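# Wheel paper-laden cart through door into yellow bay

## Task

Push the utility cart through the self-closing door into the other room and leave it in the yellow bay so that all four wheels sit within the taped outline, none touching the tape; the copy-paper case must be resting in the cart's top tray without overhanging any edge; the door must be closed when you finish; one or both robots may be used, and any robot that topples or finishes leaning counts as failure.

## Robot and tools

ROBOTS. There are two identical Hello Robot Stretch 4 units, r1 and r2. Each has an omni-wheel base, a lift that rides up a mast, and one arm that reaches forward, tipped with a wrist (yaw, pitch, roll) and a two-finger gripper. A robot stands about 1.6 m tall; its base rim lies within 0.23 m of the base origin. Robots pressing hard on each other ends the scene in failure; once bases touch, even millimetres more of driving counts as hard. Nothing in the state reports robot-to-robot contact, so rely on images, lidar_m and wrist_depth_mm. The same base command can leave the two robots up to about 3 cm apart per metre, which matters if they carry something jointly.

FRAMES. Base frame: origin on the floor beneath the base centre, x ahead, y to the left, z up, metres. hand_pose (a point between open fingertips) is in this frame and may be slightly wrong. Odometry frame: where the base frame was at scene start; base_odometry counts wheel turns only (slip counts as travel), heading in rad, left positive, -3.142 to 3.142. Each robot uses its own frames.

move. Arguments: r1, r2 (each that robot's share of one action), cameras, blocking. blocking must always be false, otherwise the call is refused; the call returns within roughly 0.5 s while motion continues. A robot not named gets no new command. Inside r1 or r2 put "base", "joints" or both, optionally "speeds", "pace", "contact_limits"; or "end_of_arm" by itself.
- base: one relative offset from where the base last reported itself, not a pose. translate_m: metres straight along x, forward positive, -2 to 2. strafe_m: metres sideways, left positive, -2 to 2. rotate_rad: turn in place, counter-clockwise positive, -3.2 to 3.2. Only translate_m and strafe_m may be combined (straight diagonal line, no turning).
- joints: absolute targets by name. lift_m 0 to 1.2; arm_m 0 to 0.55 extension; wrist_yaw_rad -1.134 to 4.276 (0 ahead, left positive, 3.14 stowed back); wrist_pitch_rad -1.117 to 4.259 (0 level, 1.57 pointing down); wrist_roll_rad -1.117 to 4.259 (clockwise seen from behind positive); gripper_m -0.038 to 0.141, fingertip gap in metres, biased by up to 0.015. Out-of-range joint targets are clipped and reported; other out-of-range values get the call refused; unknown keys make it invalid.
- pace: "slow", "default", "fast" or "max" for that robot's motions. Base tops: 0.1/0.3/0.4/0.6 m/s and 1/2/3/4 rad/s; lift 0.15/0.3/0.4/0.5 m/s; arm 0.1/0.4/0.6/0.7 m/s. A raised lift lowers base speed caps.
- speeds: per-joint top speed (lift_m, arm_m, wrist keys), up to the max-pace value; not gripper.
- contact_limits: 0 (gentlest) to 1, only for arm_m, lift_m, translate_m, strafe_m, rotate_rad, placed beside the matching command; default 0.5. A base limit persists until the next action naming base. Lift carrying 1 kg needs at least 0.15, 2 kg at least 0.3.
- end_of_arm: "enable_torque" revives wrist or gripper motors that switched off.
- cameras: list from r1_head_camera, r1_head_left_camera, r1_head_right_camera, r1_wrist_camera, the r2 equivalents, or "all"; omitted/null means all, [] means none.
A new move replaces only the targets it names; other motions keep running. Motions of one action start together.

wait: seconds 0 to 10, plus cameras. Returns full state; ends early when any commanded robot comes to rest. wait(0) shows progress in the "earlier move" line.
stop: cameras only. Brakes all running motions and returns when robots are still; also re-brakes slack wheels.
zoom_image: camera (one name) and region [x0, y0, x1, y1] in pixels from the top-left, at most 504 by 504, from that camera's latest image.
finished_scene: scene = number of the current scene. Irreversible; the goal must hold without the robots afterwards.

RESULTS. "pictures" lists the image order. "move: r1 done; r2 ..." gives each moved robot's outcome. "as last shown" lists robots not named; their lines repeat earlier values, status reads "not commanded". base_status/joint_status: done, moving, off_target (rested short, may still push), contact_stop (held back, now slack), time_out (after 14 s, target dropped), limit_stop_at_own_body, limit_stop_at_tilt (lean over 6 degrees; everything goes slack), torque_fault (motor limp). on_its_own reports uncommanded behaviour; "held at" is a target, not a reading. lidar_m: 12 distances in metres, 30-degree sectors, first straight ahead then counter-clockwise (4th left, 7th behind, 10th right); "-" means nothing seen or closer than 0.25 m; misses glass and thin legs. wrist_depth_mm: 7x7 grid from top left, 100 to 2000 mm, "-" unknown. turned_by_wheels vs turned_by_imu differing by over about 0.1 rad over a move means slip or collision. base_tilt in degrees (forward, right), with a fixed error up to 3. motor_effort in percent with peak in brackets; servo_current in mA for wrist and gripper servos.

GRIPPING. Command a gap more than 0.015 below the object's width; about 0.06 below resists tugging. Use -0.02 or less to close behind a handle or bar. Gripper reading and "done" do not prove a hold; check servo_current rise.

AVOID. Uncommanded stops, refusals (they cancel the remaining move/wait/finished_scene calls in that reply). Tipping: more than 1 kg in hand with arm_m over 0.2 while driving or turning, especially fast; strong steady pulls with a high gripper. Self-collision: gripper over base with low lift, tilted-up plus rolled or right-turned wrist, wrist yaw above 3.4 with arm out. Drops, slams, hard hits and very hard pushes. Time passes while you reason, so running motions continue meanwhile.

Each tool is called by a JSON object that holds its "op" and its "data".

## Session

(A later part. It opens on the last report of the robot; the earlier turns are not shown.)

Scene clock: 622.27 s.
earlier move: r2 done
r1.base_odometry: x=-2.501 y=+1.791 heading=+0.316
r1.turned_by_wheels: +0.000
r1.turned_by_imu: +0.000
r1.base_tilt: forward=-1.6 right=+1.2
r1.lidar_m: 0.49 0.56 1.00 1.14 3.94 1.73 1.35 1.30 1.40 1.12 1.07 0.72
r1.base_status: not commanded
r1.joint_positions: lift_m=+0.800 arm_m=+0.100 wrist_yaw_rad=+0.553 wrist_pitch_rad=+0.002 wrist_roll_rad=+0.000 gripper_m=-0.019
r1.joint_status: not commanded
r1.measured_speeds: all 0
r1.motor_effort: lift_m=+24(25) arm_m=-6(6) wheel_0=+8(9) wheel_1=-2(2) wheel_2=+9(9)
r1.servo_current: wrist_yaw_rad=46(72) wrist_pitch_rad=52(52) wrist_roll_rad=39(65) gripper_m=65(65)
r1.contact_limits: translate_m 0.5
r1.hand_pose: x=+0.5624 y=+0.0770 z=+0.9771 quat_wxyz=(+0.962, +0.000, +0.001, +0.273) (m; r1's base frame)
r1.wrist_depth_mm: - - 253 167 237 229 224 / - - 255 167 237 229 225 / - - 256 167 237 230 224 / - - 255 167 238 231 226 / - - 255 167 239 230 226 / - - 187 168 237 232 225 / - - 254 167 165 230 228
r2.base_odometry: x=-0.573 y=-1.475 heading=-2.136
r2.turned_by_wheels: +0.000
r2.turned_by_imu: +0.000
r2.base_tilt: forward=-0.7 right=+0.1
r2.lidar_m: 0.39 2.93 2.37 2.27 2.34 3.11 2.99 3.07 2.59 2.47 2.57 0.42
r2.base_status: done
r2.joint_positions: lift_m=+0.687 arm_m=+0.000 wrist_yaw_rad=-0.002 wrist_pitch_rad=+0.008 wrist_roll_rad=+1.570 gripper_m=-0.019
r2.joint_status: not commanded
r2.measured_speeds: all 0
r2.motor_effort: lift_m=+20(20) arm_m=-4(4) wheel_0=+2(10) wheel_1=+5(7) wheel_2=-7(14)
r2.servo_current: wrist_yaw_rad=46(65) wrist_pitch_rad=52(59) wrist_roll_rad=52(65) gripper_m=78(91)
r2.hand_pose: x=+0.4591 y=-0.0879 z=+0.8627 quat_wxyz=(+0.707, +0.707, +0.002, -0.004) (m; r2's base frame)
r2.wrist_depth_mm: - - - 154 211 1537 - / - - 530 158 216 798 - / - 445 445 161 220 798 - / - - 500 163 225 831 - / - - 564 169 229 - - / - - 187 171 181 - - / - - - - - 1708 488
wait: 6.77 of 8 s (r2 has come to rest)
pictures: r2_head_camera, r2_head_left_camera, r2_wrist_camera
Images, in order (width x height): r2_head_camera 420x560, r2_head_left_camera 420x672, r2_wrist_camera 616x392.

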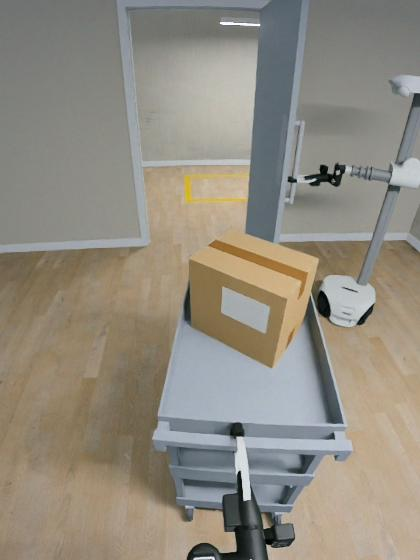

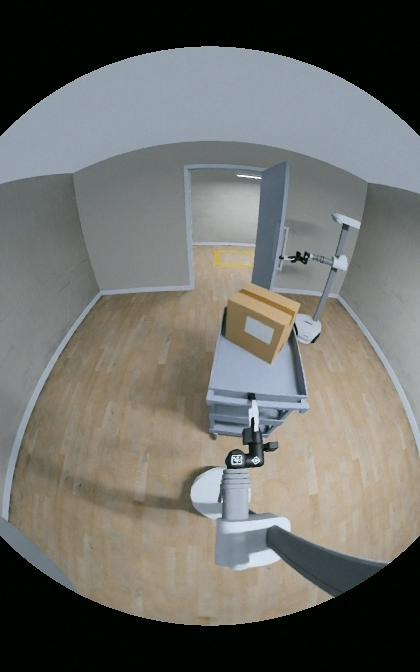

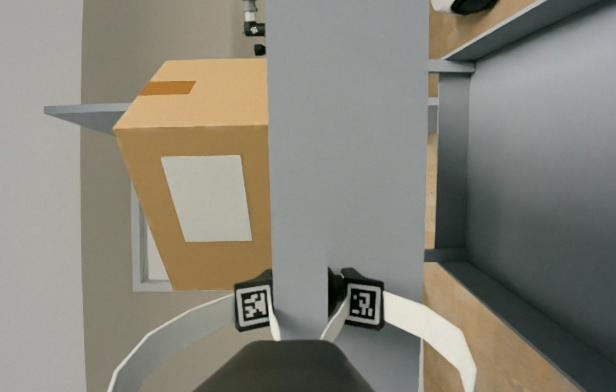

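{"op": "move", "data": {"blocking": false, "r2": {"base":{"translate_m":-0.5,"strafe_m":0.1},"pace":"slow"}, "cameras": []}}

{"op": "wait", "data": {"seconds": 8, "cameras": ["r2_head_camera","r2_head_left_camera","r2_wrist_camera","r1_head_camera"]}}

Scene clock: 657.33 s.
move: r2 moving
r1: as last shown
r1.lidar_m: 0.47 0.57 1.00 1.15 3.93 1.72 1.34 1.30 1.39 1.12 1.06 0.75
r1.motor_effort: lift_m=+24(25) arm_m=-5(6) wheel_0=+8(9) wheel_1=-1(2) wheel_2=+9(9)
r1.servo_current: wrist_yaw_rad=33(72) wrist_pitch_rad=52(52) wrist_roll_rad=52(72) gripper_m=59(65)
r1.contact_limits: translate_m 0.5
r1.wrist_depth_mm: - - 254 167 237 229 224 / - - 253 167 239 229 224 / - - 255 167 238 230 225 / - - 256 167 239 231 225 / - - 256 168 239 230 227 / - - 187 169 237 232 226 / - - 254 167 165 230 227
r2.base_odometry: x=-0.564 y=-1.467 heading=-2.137
r2.turned_by_wheels: +0.000
r2.turned_by_imu: +0.000
r2.base_tilt: forward=-0.6 right=+0.1
r2.lidar_m: 0.39 2.93 2.36 2.26 2.31 3.13 2.97 3.06 2.64 2.49 2.57 0.41
r2.base_status: translate_m moving; strafe_m moving
r2.joint_positions: lift_m=+0.687 arm_m=+0.000 wrist_yaw_rad=-0.002 wrist_pitch_rad=+0.008 wrist_roll_rad=+1.570 gripper_m=-0.019
r2.joint_status: not commanded
r2.measured_speeds: translate_m=-0.049 strafe_m=+0.010 rotate_rad=-0.002 lift_m=+0.000 arm_m=+0.000 wrist_yaw_rad=+0.000 wrist_pitch_rad=+0.000 wrist_roll_rad=+0.000
r2.motor_effort: lift_m=+20(20) arm_m=-3(4) wheel_0=-10(14) wheel_1=-6(6) wheel_2=+9(10)
r2.servo_current: wrist_yaw_rad=46(46) wrist_pitch_rad=52(59) wrist_roll_rad=52(59) gripper_m=85(91)
r2.hand_pose: x=+0.4591 y=-0.0879 z=+0.8627 quat_wxyz=(+0.707, +0.707, +0.002, -0.004) (m; r2's base frame)
r2.wrist_depth_mm: - - - 155 213 1499 - / - - 530 158 217 - - / - 452 452 161 221 820 - / - - 496 164 225 831 - / - - 569 168 230 - - / - - 187 172 182 - - / - - - - - 1618 484
pictures: none
No camera images: "cameras" was empty.

Scene clock: 663.20 s.
earlier move: r2 done
r1.base_odometry: x=-2.501 y=+1.791 heading=+0.316
r1.turned_by_wheels: +0.000
r1.turned_by_imu: +0.000
r1.base_tilt: forward=-1.5 right=+1.2
r1.lidar_m: 0.50 0.55 1.55 1.47 3.94 1.73 1.32 1.29 1.41 1.11 1.09 0.72
r1.base_status: not commanded
r1.joint_positions: lift_m=+0.800 arm_m=+0.100 wrist_yaw_rad=+0.553 wrist_pitch_rad=+0.002 wrist_roll_rad=+0.000 gripper_m=-0.019
r1.joint_status: not commanded
r1.measured_speeds: all 0
r1.motor_effort: lift_m=+24(25) arm_m=-6(6) wheel_0=+8(9) wheel_1=-1(2) wheel_2=+9(9)
r1.servo_current: wrist_yaw_rad=65(78) wrist_pitch_rad=39(52) wrist_roll_rad=46(72) gripper_m=65(72)
r1.contact_limits: translate_m 0.5
r1.hand_pose: x=+0.5624 y=+0.0770 z=+0.9771 quat_wxyz=(+0.962, +0.000, +0.001, +0.273) (m; r1's base frame)
r1.wrist_depth_mm: - - 253 167 236 229 224 / - - 253 166 237 229 224 / - - 254 167 238 229 226 / - - 255 168 238 230 225 / - - 256 168 239 231 226 / - - 188 168 237 233 226 / - - 254 167 166 230 228
r2.base_odometry: x=-0.220 y=-1.107 heading=-2.136
r2.turned_by_wheels: +0.001
r2.turned_by_imu: +0.002
r2.base_tilt: forward=-0.7 right=+0.1
r2.lidar_m: 0.40 3.15 2.24 2.13 2.16 2.59 2.45 2.59 2.73 2.59 2.69 0.42
r2.base_status: done
r2.joint_positions: lift_m=+0.687 arm_m=+0.000 wrist_yaw_rad=+0.002 wrist_pitch_rad=+0.008 wrist_roll_rad=+1.570 gripper_m=-0.019
r2.joint_status: not commanded
r2.measured_speeds: all 0
r2.motor_effort: lift_m=+20(20) arm_m=-4(4) wheel_0=-2(14) wheel_1=-5(8) wheel_2=+8(12)
r2.servo_current: wrist_yaw_rad=46(59) wrist_pitch_rad=59(59) wrist_roll_rad=59(59) gripper_m=78(91)
r2.hand_pose: x=+0.4595 y=-0.0869 z=+0.8627 quat_wxyz=(+0.707, +0.707, +0.004, -0.002) (m; r2's base frame)
r2.wrist_depth_mm: - - - 153 211 1537 - / - - 521 156 216 798 - / - 462 445 160 220 809 - / - - 496 163 225 820 - / - - 564 168 229 - - / - - 187 171 181 1708 - / - - - - 240 1576 484
wait: 5.87 of 8 s (r2 has come to rest)
pictures: r1_head_camera, r2_head_camera, r2_head_left_camera, r2_wrist_camera
Images, in order (width x height): r1_head_camera 420x560, r2_head_camera 420x560, r2_head_left_camera 420x672, r2_wrist_camera 616x392.

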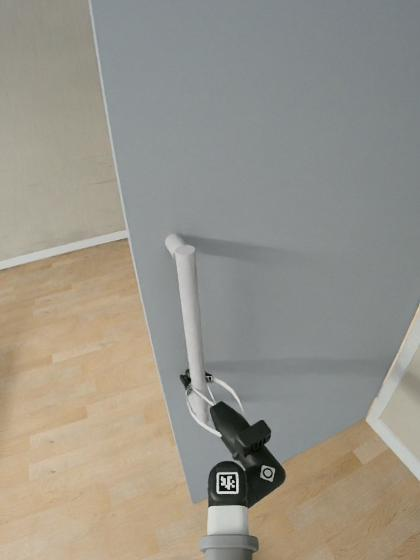

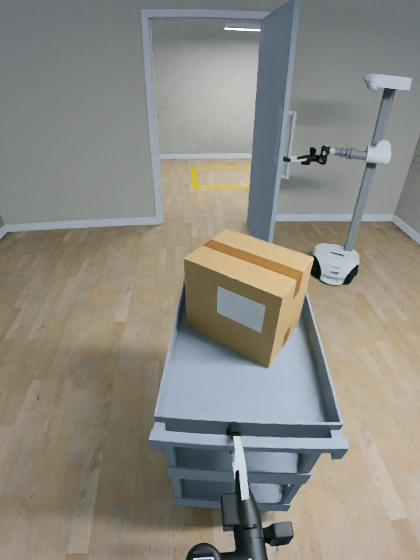

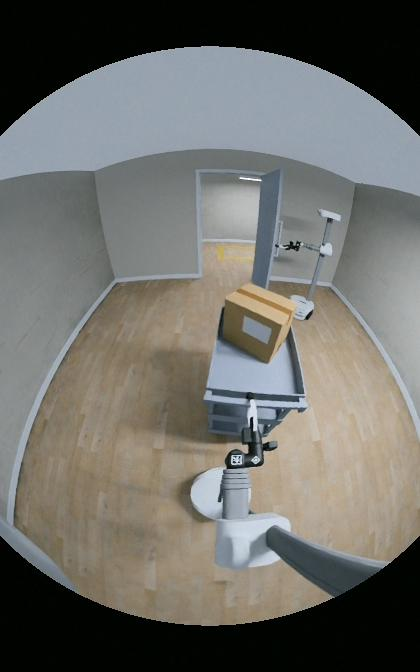

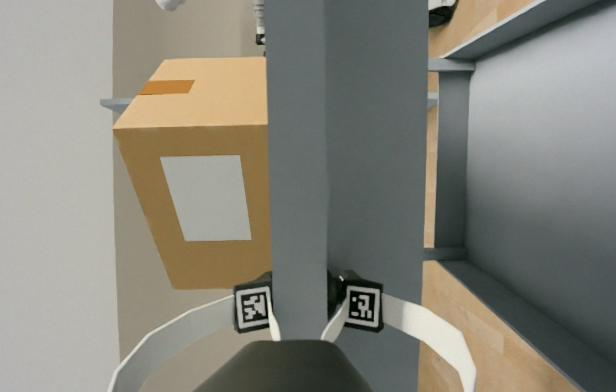

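{"op": "move", "data": {"blocking": false, "r2": {"base":{"translate_m":-0.4,"strafe_m":-0.13},"pace":"slow"}, "cameras": []}}

{"op": "wait", "data": {"seconds": 8, "cameras": ["r2_head_camera"]}}

Scene clock: 674.53 s.
move: r2 moving
r1: as last shown
r1.base_tilt: forward=-1.6 right=+1.2
r1.lidar_m: 0.49 0.55 1.54 1.47 3.93 1.72 1.31 1.29 1.40 1.11 1.07 0.72
r1.motor_effort: lift_m=+24(24) arm_m=-6(6) wheel_0=+8(9) wheel_1=-2(2) wheel_2=+9(9)
r1.servo_current: wrist_yaw_rad=46(59) wrist_pitch_rad=39(46) wrist_roll_rad=46(65) gripper_m=59(65)
r1.contact_limits: translate_m 0.5
r1.wrist_depth_mm: - - 253 167 236 230 224 / - - 255 166 237 230 224 / - - 255 167 238 230 224 / - - 254 167 238 231 225 / - - 255 168 237 230 226 / - - 187 169 237 232 226 / - - 255 167 165 229 227
r2.base_odometry: x=-0.217 y=-1.094 heading=-2.136
r2.turned_by_wheels: +0.000
r2.turned_by_imu: +0.001
r2.base_tilt: forward=-0.7 right=+0.0
r2.lidar_m: 0.39 0.43 2.27 2.13 2.17 2.57 2.46 2.54 2.73 2.60 2.68 0.39
r2.base_status: translate_m moving; strafe_m moving
r2.joint_positions: lift_m=+0.687 arm_m=+0.000 wrist_yaw_rad=+0.002 wrist_pitch_rad=+0.008 wrist_roll_rad=+1.570 gripper_m=-0.019
r2.joint_status: not commanded
r2.measured_speeds: translate_m=-0.050 strafe_m=-0.016 rotate_rad=+0.000 lift_m=+0.000 arm_m=+0.000 wrist_yaw_rad=+0.000 wrist_pitch_rad=+0.000 wrist_roll_rad=+0.000
r2.motor_effort: lift_m=+20(20) arm_m=-3(4) wheel_0=-2(5) wheel_1=-6(10) wheel_2=+12(13)
r2.servo_current: wrist_yaw_rad=52(59) wrist_pitch_rad=59(59) wrist_roll_rad=39(52) gripper_m=85(91)
r2.hand_pose: x=+0.4595 y=-0.0868 z=+0.8627 quat_wxyz=(+0.707, +0.707, +0.004, -0.002) (m; r2's base frame)
r2.wrist_depth_mm: - - - 155 212 1464 - / - - 535 158 216 - - / - 459 452 161 221 798 - / - - 496 164 225 831 - / - - 564 168 230 - - / - - 187 171 181 1661 - / - - - - - 1576 488
pictures: none
No camera images: "cameras" was empty.

Scene clock: 679.47 s.
earlier move: r2 done
r1.base_odometry: x=-2.501 y=+1.791 heading=+0.316
r1.turned_by_wheels: +0.000
r1.turned_by_imu: +0.000
r1.base_tilt: forward=-1.6 right=+1.2
r1.lidar_m: 0.51 0.59 2.10 1.77 3.94 1.71 1.31 1.30 1.41 1.11 1.09 0.71
r1.base_status: not commanded
r1.joint_positions: lift_m=+0.800 arm_m=+0.100 wrist_yaw_rad=+0.553 wrist_pitch_rad=+0.002 wrist_roll_rad=+0.000 gripper_m=-0.019
r1.joint_status: not commanded
r1.measured_speeds: all 0
r1.motor_effort: lift_m=+24(25) arm_m=-6(6) wheel_0=+8(9) wheel_1=-1(2) wheel_2=+9(9)
r1.servo_current: wrist_yaw_rad=65(78) wrist_pitch_rad=46(52) wrist_roll_rad=39(65) gripper_m=59(65)
r1.contact_limits: translate_m 0.5
r1.hand_pose: x=+0.5624 y=+0.0770 z=+0.9771 quat_wxyz=(+0.962, +0.000, +0.001, +0.273) (m; r1's base frame)
r1.wrist_depth_mm: - - 252 167 236 229 224 / - - 253 166 237 229 224 / - - 254 167 238 230 226 / - - 257 167 237 231 225 / - - 255 168 240 231 226 / - - 187 168 237 231 227 / - - 255 167 166 229 227
r2.base_odometry: x=-0.116 y=-0.700 heading=-2.136
r2.turned_by_wheels: +0.000
r2.turned_by_imu: +0.001
r2.base_tilt: forward=-0.6 right=+0.0
r2.lidar_m: 0.34 0.36 2.37 2.24 2.29 2.19 2.07 2.14 2.60 2.46 2.58 0.41
r2.base_status: done
r2.joint_positions: lift_m=+0.687 arm_m=+0.000 wrist_yaw_rad=+0.003 wrist_pitch_rad=+0.008 wrist_roll_rad=+1.570 gripper_m=-0.019
r2.joint_status: not commanded
r2.measured_speeds: all 0
r2.motor_effort: lift_m=+20(20) arm_m=-4(4) wheel_0=-1(6) wheel_1=-4(10) wheel_2=+6(14)
r2.servo_current: wrist_yaw_rad=59(59) wrist_pitch_rad=46(59) wrist_roll_rad=33(65) gripper_m=85(91)
r2.hand_pose: x=+0.4595 y=-0.0867 z=+0.8627 quat_wxyz=(+0.707, +0.707, +0.004, -0.002) (m; r2's base frame)
r2.wrist_depth_mm: - - - 266 268 1618 1205 / - - - 255 262 1661 517 / - - - 190 251 768 - / - - 480 183 244 - - / - - 488 179 237 831 - / - - 188 172 181 - - / - - 549 - 224 - -
wait: 4.93 of 8 s (r2 has come to rest)
pictures: r2_head_camera
Images, in order (width x height): r2_head_camera 420x560.

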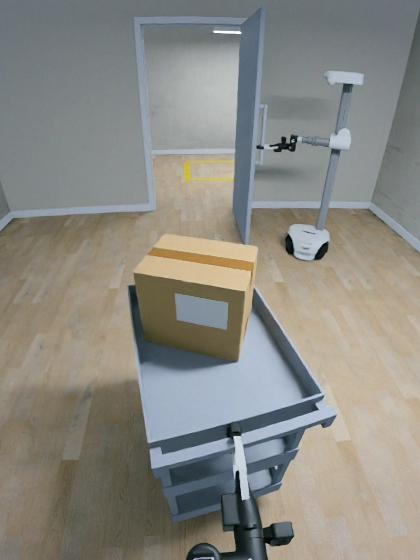

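{"op": "move", "data": {"blocking": false, "r2": {"base":{"translate_m":0.5,"strafe_m":0.13},"pace":"slow"}, "cameras": []}}

{"op": "wait", "data": {"seconds": 8, "cameras": ["r2_head_camera"]}}

Scene clock: 689.80 s.
move: r2 moving
r1: as last shown
r1.base_tilt: forward=-1.6 right=+1.3
r1.lidar_m: 0.49 0.55 2.08 1.73 3.94 1.74 1.34 1.30 1.40 1.11 1.09 0.73
r1.servo_current: wrist_yaw_rad=52(59) wrist_pitch_rad=39(46) wrist_roll_rad=46(59) gripper_m=65(65)
r1.contact_limits: translate_m 0.5
r1.wrist_depth_mm: - - 253 167 236 229 224 / - - 253 166 237 229 224 / - - 254 167 238 230 225 / - - 256 167 239 232 225 / - - 255 168 240 230 226 / - - 187 169 236 231 226 / - - 255 167 165 229 228
r2.base_odometry: x=-0.120 y=-0.712 heading=-2.136
r2.turned_by_wheels: +0.000
r2.turned_by_imu: +0.001
r2.base_tilt: forward=-0.7 right=+0.0
r2.lidar_m: 0.36 0.37 2.38 2.20 2.28 2.21 2.09 2.18 2.60 2.48 2.57 0.47
r2.base_status: translate_m moving; strafe_m moving
r2.joint_positions: lift_m=+0.687 arm_m=+0.000 wrist_yaw_rad=+0.003 wrist_pitch_rad=+0.008 wrist_roll_rad=+1.570 gripper_m=-0.019
r2.joint_status: not commanded
r2.measured_speeds: translate_m=+0.049 strafe_m=+0.013 rotate_rad=-0.002 lift_m=+0.000 arm_m=+0.000 wrist_yaw_rad=+0.000 wrist_pitch_rad=+0.000 wrist_roll_rad=+0.000
r2.motor_effort: lift_m=+19(20) arm_m=-4(4) wheel_0=+6(9) wheel_1=+7(9) wheel_2=-10(11)
r2.servo_current: wrist_yaw_rad=33(59) wrist_pitch_rad=52(59) wrist_roll_rad=39(59) gripper_m=85(85)
r2.hand_pose: x=+0.4595 y=-0.0867 z=+0.8627 quat_wxyz=(+0.707, +0.707, +0.004, -0.002) (m; r2's base frame)
r2.wrist_depth_mm: - - - 263 270 1618 1205 / - - - 255 259 1661 492 / - - - 189 250 778 - / - - 477 182 243 - - / - - 484 178 236 820 - / - - 188 172 180 - - / - - 549 - 224 - -
pictures: none
No camera images: "cameras" was empty.

Scene clock: 695.73 s.
earlier move: r2 done
r1.base_odometry: x=-2.501 y=+1.791 heading=+0.316
r1.turned_by_wheels: +0.000
r1.turned_by_imu: +0.000
r1.base_tilt: forward=-1.5 right=+1.3
r1.lidar_m: 0.48 0.57 1.44 1.35 3.94 1.73 1.34 1.28 1.43 1.10 1.07 0.73
r1.base_status: not commanded
r1.joint_positions: lift_m=+0.800 arm_m=+0.100 wrist_yaw_rad=+0.553 wrist_pitch_rad=+0.002 wrist_roll_rad=+0.000 gripper_m=-0.019
r1.joint_status: not commanded
r1.measured_speeds: all 0
r1.motor_effort: lift_m=+24(25) arm_m=-6(6) wheel_0=+9(9) wheel_1=-1(2) wheel_2=+9(9)
r1.servo_current: wrist_yaw_rad=59(78) wrist_pitch_rad=46(52) wrist_roll_rad=59(65) gripper_m=59(72)
r1.contact_limits: translate_m 0.5
r1.hand_pose: x=+0.5624 y=+0.0770 z=+0.9771 quat_wxyz=(+0.962, +0.000, +0.001, +0.273) (m; r1's base frame)
r1.wrist_depth_mm: - - 254 167 236 229 224 / - - 254 167 237 229 224 / - - 254 167 239 230 224 / - - 255 167 239 231 225 / - - 257 168 239 230 225 / - - 187 169 236 232 226 / - - 254 167 165 229 227
r2.base_odometry: x=-0.274 y=-1.191 heading=-2.136
r2.turned_by_wheels: +0.000
r2.turned_by_imu: +0.000
r2.base_tilt: forward=-0.7 right=+0.1
r2.lidar_m: 0.42 3.15 2.25 2.15 2.18 2.71 2.56 2.65 2.73 2.60 2.67 0.41
r2.base_status: done
r2.joint_positions: lift_m=+0.687 arm_m=+0.000 wrist_yaw_rad=-0.003 wrist_pitch_rad=+0.008 wrist_roll_rad=+1.570 gripper_m=-0.019
r2.joint_status: not commanded
r2.measured_speeds: all 0
r2.motor_effort: lift_m=+20(20) arm_m=-4(4) wheel_0=+1(10) wheel_1=+4(10) wheel_2=-7(13)
r2.servo_current: wrist_yaw_rad=33(65) wrist_pitch_rad=52(59) wrist_roll_rad=52(59) gripper_m=78(91)
r2.hand_pose: x=+0.4590 y=-0.0883 z=+0.8627 quat_wxyz=(+0.707, +0.707, +0.002, -0.004) (m; r2's base frame)
r2.wrist_depth_mm: - - - 143 199 - - / - 480 452 148 206 - - / - 459 449 152 213 820 - / - - 521 158 219 809 - / - - 603 167 229 - - / - - 187 171 181 1576 496 / - - - - - 1661 1138
wait: 5.93 of 8 s (r2 has come to rest)
pictures: r2_head_camera
Images, in order (width x height): r2_head_camera 420x560.

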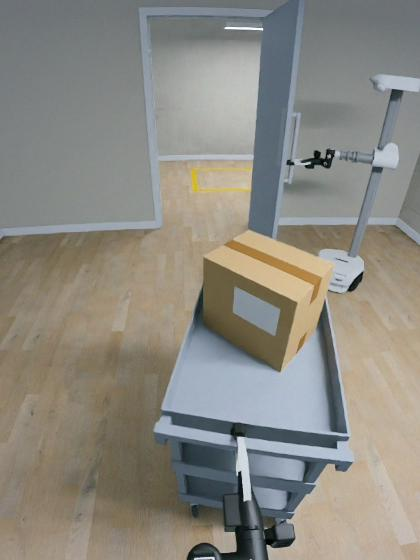

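{"op": "move", "data": {"blocking": false, "r2": {"base":{"translate_m":-0.5},"pace":"slow"}, "cameras": []}}

{"op": "wait", "data": {"seconds": 8, "cameras": ["r2_head_camera"]}}

Scene clock: 716.83 s.
move: r2 moving
r1: as last shown
r1.base_tilt: forward=-1.6 right=+1.2
r1.lidar_m: 0.49 0.54 1.44 1.37 3.95 1.72 1.33 1.28 1.42 1.11 1.05 0.73
r1.servo_current: wrist_yaw_rad=46(59) wrist_pitch_rad=39(52) wrist_roll_rad=59(59) gripper_m=52(65)
r1.contact_limits: translate_m 0.5
r1.wrist_depth_mm: - - 253 167 236 229 223 / - - 253 167 237 230 224 / - - 255 167 239 230 225 / - - 256 167 238 229 226 / - - 256 168 239 230 225 / - - 187 168 237 232 225 / - - 254 167 165 229 228
r2.base_odometry: x=-0.268 y=-1.181 heading=-2.137
r2.turned_by_wheels: +0.000
r2.turned_by_imu: +0.000
r2.base_tilt: forward=-0.6 right=+0.1
r2.lidar_m: 0.42 3.14 2.26 2.15 2.19 2.70 2.55 2.66 2.72 2.59 2.69 0.43
r2.base_status: translate_m moving
r2.joint_positions: lift_m=+0.687 arm_m=+0.000 wrist_yaw_rad=-0.003 wrist_pitch_rad=+0.008 wrist_roll_rad=+1.570 gripper_m=-0.019
r2.joint_status: not commanded
r2.measured_speeds: translate_m=-0.048 strafe_m=+0.000 rotate_rad=+0.002 lift_m=+0.000 arm_m=+0.000 wrist_yaw_rad=+0.000 wrist_pitch_rad=+0.000 wrist_roll_rad=+0.000
r2.motor_effort: lift_m=+20(20) arm_m=-3(4) wheel_0=-9(12) wheel_1=-7(8) wheel_2=+10(10)
r2.servo_current: wrist_yaw_rad=46(59) wrist_pitch_rad=52(59) wrist_roll_rad=39(59) gripper_m=78(91)
r2.hand_pose: x=+0.4590 y=-0.0883 z=+0.8627 quat_wxyz=(+0.707, +0.707, +0.002, -0.004) (m; r2's base frame)
r2.wrist_depth_mm: - - - 144 200 - - / - 504 462 148 206 - - / - 459 452 153 214 798 - / - - 508 159 221 809 - / - - 603 167 229 - - / - - 187 171 182 1537 500 / - - - - - 1661 1160
pictures: none
No camera images: "cameras" was empty.

Scene clock: 722.63 s.
earlier move: r2 done
r1.base_odometry: x=-2.501 y=+1.791 heading=+0.316
r1.turned_by_wheels: +0.000
r1.turned_by_imu: +0.000
r1.base_tilt: forward=-1.6 right=+1.2
r1.lidar_m: 0.48 0.54 2.03 1.80 3.95 1.74 1.33 1.30 1.42 1.11 1.07 0.73
r1.base_status: not commanded
r1.joint_positions: lift_m=+0.800 arm_m=+0.100 wrist_yaw_rad=+0.553 wrist_pitch_rad=+0.002 wrist_roll_rad=+0.000 gripper_m=-0.019
r1.joint_status: not commanded
r1.measured_speeds: all 0
r1.motor_effort: lift_m=+24(25) arm_m=-6(6) wheel_0=+9(9) wheel_1=-1(2) wheel_2=+9(9)
r1.servo_current: wrist_yaw_rad=52(78) wrist_pitch_rad=39(52) wrist_roll_rad=46(65) gripper_m=59(65)
r1.contact_limits: translate_m 0.5
r1.hand_pose: x=+0.5624 y=+0.0770 z=+0.9771 quat_wxyz=(+0.962, +0.000, +0.001, +0.273) (m; r1's base frame)
r1.wrist_depth_mm: - - 254 167 236 230 224 / - - 254 166 238 229 225 / - - 255 167 239 230 224 / - - 256 167 238 232 226 / - - 257 168 240 231 226 / - - 188 168 237 231 225 / - - 255 167 166 229 228
r2.base_odometry: x=-0.006 y=-0.770 heading=-2.136
r2.turned_by_wheels: +0.000
r2.turned_by_imu: +0.002
r2.base_tilt: forward=-0.7 right=+0.0
r2.lidar_m: 0.38 0.43 2.23 2.09 2.18 2.20 2.07 2.13 2.75 2.61 2.69 0.43
r2.base_status: done
r2.joint_positions: lift_m=+0.687 arm_m=+0.000 wrist_yaw_rad=+0.002 wrist_pitch_rad=+0.008 wrist_roll_rad=+1.570 gripper_m=-0.019
r2.joint_status: not commanded
r2.measured_speeds: all 0
r2.motor_effort: lift_m=+20(20) arm_m=-4(4) wheel_0=-2(14) wheel_1=-4(9) wheel_2=+7(13)
r2.servo_current: wrist_yaw_rad=52(65) wrist_pitch_rad=46(59) wrist_roll_rad=46(59) gripper_m=85(91)
r2.hand_pose: x=+0.4595 y=-0.0868 z=+0.8627 quat_wxyz=(+0.707, +0.707, +0.004, -0.002) (m; r2's base frame)
r2.wrist_depth_mm: - - - 173 234 1618 496 / - - - 173 233 1537 - / - - 504 172 234 842 - / - 488 473 233 233 831 - / - - 521 172 234 831 - / - - 189 172 182 - - / - - - - 233 1576 508
wait: 5.80 of 8 s (r2 has come to rest)
pictures: r2_head_camera
Images, in order (width x height): r2_head_camera 420x560.

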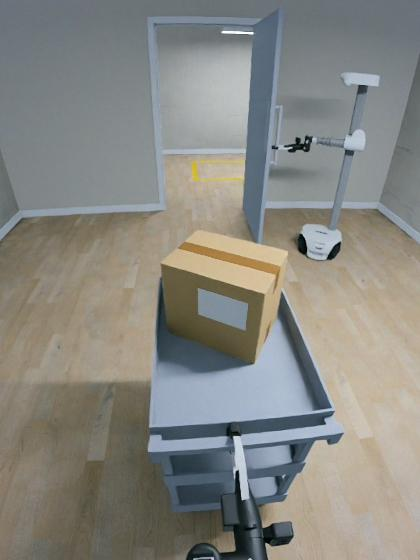

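{"op": "move", "data": {"blocking": false, "r2": {"base":{"translate_m":0.4},"pace":"slow"}, "cameras": []}}

{"op": "wait", "data": {"seconds": 8, "cameras": ["r2_head_camera"]}}

Scene clock: 733.03 s.
move: r2 moving
r1: as last shown
r1.base_tilt: forward=-1.5 right=+1.2
r1.lidar_m: 0.50 0.59 2.02 1.79 3.93 1.73 1.32 1.30 1.42 1.11 1.08 0.72
r1.motor_effort: lift_m=+24(25) arm_m=-6(6) wheel_0=+8(9) wheel_1=-1(2) wheel_2=+9(9)
r1.servo_current: wrist_yaw_rad=59(59) wrist_pitch_rad=39(46) wrist_roll_rad=52(59) gripper_m=59(65)
r1.contact_limits: translate_m 0.5
r1.wrist_depth_mm: - - 253 167 236 229 224 / - - 255 167 238 229 224 / - - 254 167 238 231 225 / - - 255 167 237 231 226 / - - 256 168 238 231 226 / - - 187 169 238 231 225 / - - 255 167 165 229 227
r2.base_odometry: x=-0.013 y=-0.780 heading=-2.136
r2.turned_by_wheels: +0.000
r2.turned_by_imu: +0.001
r2.base_tilt: forward=-0.7 right=+0.1
r2.lidar_m: 0.38 0.43 2.23 2.07 2.20 2.19 2.09 2.15 2.74 2.62 2.71 0.44
r2.base_status: translate_m moving
r2.joint_positions: lift_m=+0.687 arm_m=+0.000 wrist_yaw_rad=+0.002 wrist_pitch_rad=+0.008 wrist_roll_rad=+1.570 gripper_m=-0.019
r2.joint_status: not commanded
r2.measured_speeds: translate_m=+0.048 strafe_m=+0.000 rotate_rad=+0.000 lift_m=+0.000 arm_m=+0.000 wrist_yaw_rad=+0.000 wrist_pitch_rad=+0.000 wrist_roll_rad=+0.000
r2.motor_effort: lift_m=+20(20) arm_m=-4(4) wheel_0=+7(11) wheel_1=+6(7) wheel_2=-11(11)
r2.servo_current: wrist_yaw_rad=59(59) wrist_pitch_rad=52(59) wrist_roll_rad=46(59) gripper_m=85(85)
r2.hand_pose: x=+0.4595 y=-0.0868 z=+0.8627 quat_wxyz=(+0.707, +0.707, +0.004, -0.002) (m; r2's base frame)
r2.wrist_depth_mm: - - - 172 232 1618 492 / - - - 172 233 820 - / - - 504 172 233 831 - / - 492 473 232 233 831 - / - - 525 171 232 831 - / - - 187 172 180 - - / - - - - 233 1576 508
pictures: none
No camera images: "cameras" was empty.

Scene clock: 737.83 s.
earlier move: r2 done
r1.base_odometry: x=-2.501 y=+1.791 heading=+0.316
r1.turned_by_wheels: +0.000
r1.turned_by_imu: +0.000
r1.base_tilt: forward=-1.6 right=+1.2
r1.lidar_m: 0.49 0.56 1.54 1.45 3.93 1.70 1.33 1.30 1.41 1.10 1.07 0.75
r1.base_status: not commanded
r1.joint_positions: lift_m=+0.800 arm_m=+0.100 wrist_yaw_rad=+0.553 wrist_pitch_rad=+0.002 wrist_roll_rad=+0.000 gripper_m=-0.019
r1.joint_status: not commanded
r1.measured_speeds: all 0
r1.motor_effort: lift_m=+24(25) arm_m=-5(6) wheel_0=+9(9) wheel_1=-1(2) wheel_2=+9(9)
r1.servo_current: wrist_yaw_rad=46(72) wrist_pitch_rad=46(52) wrist_roll_rad=59(72) gripper_m=65(72)
r1.contact_limits: translate_m 0.5
r1.hand_pose: x=+0.5624 y=+0.0770 z=+0.9771 quat_wxyz=(+0.962, +0.000, +0.001, +0.273) (m; r1's base frame)
r1.wrist_depth_mm: - - 253 167 237 229 223 / - - 254 166 238 229 224 / - - 254 167 239 231 224 / - - 255 167 238 230 226 / - - 256 168 238 231 226 / - - 187 168 237 232 225 / - - 255 167 166 230 226
r2.base_odometry: x=-0.220 y=-1.107 heading=-2.136
r2.turned_by_wheels: +0.000
r2.turned_by_imu: +0.001
r2.base_tilt: forward=-0.7 right=+0.0
r2.lidar_m: 0.41 3.15 2.25 2.14 2.20 2.60 2.45 2.57 2.74 2.58 2.68 0.40
r2.base_status: done
r2.joint_positions: lift_m=+0.687 arm_m=+0.000 wrist_yaw_rad=+0.000 wrist_pitch_rad=+0.008 wrist_roll_rad=+1.570 gripper_m=-0.019
r2.joint_status: not commanded
r2.measured_speeds: all 0
r2.motor_effort: lift_m=+20(20) arm_m=-4(4) wheel_0=+4(13) wheel_1=+4(8) wheel_2=-8(12)
r2.servo_current: wrist_yaw_rad=46(59) wrist_pitch_rad=46(59) wrist_roll_rad=52(65) gripper_m=78(91)
r2.hand_pose: x=+0.4593 y=-0.0873 z=+0.8627 quat_wxyz=(+0.707, +0.707, +0.003, -0.003) (m; r2's base frame)
r2.wrist_depth_mm: - - - 147 203 715 - / - - 480 151 210 - - / - 452 442 155 215 809 - / - - 504 160 222 831 - / - - 585 167 229 - - / - - 187 172 181 1618 517 / - - - - - 1661 462
wait: 4.80 of 8 s (r2 has come to rest)
pictures: r2_head_camera
Images, in order (width x height): r2_head_camera 420x560.

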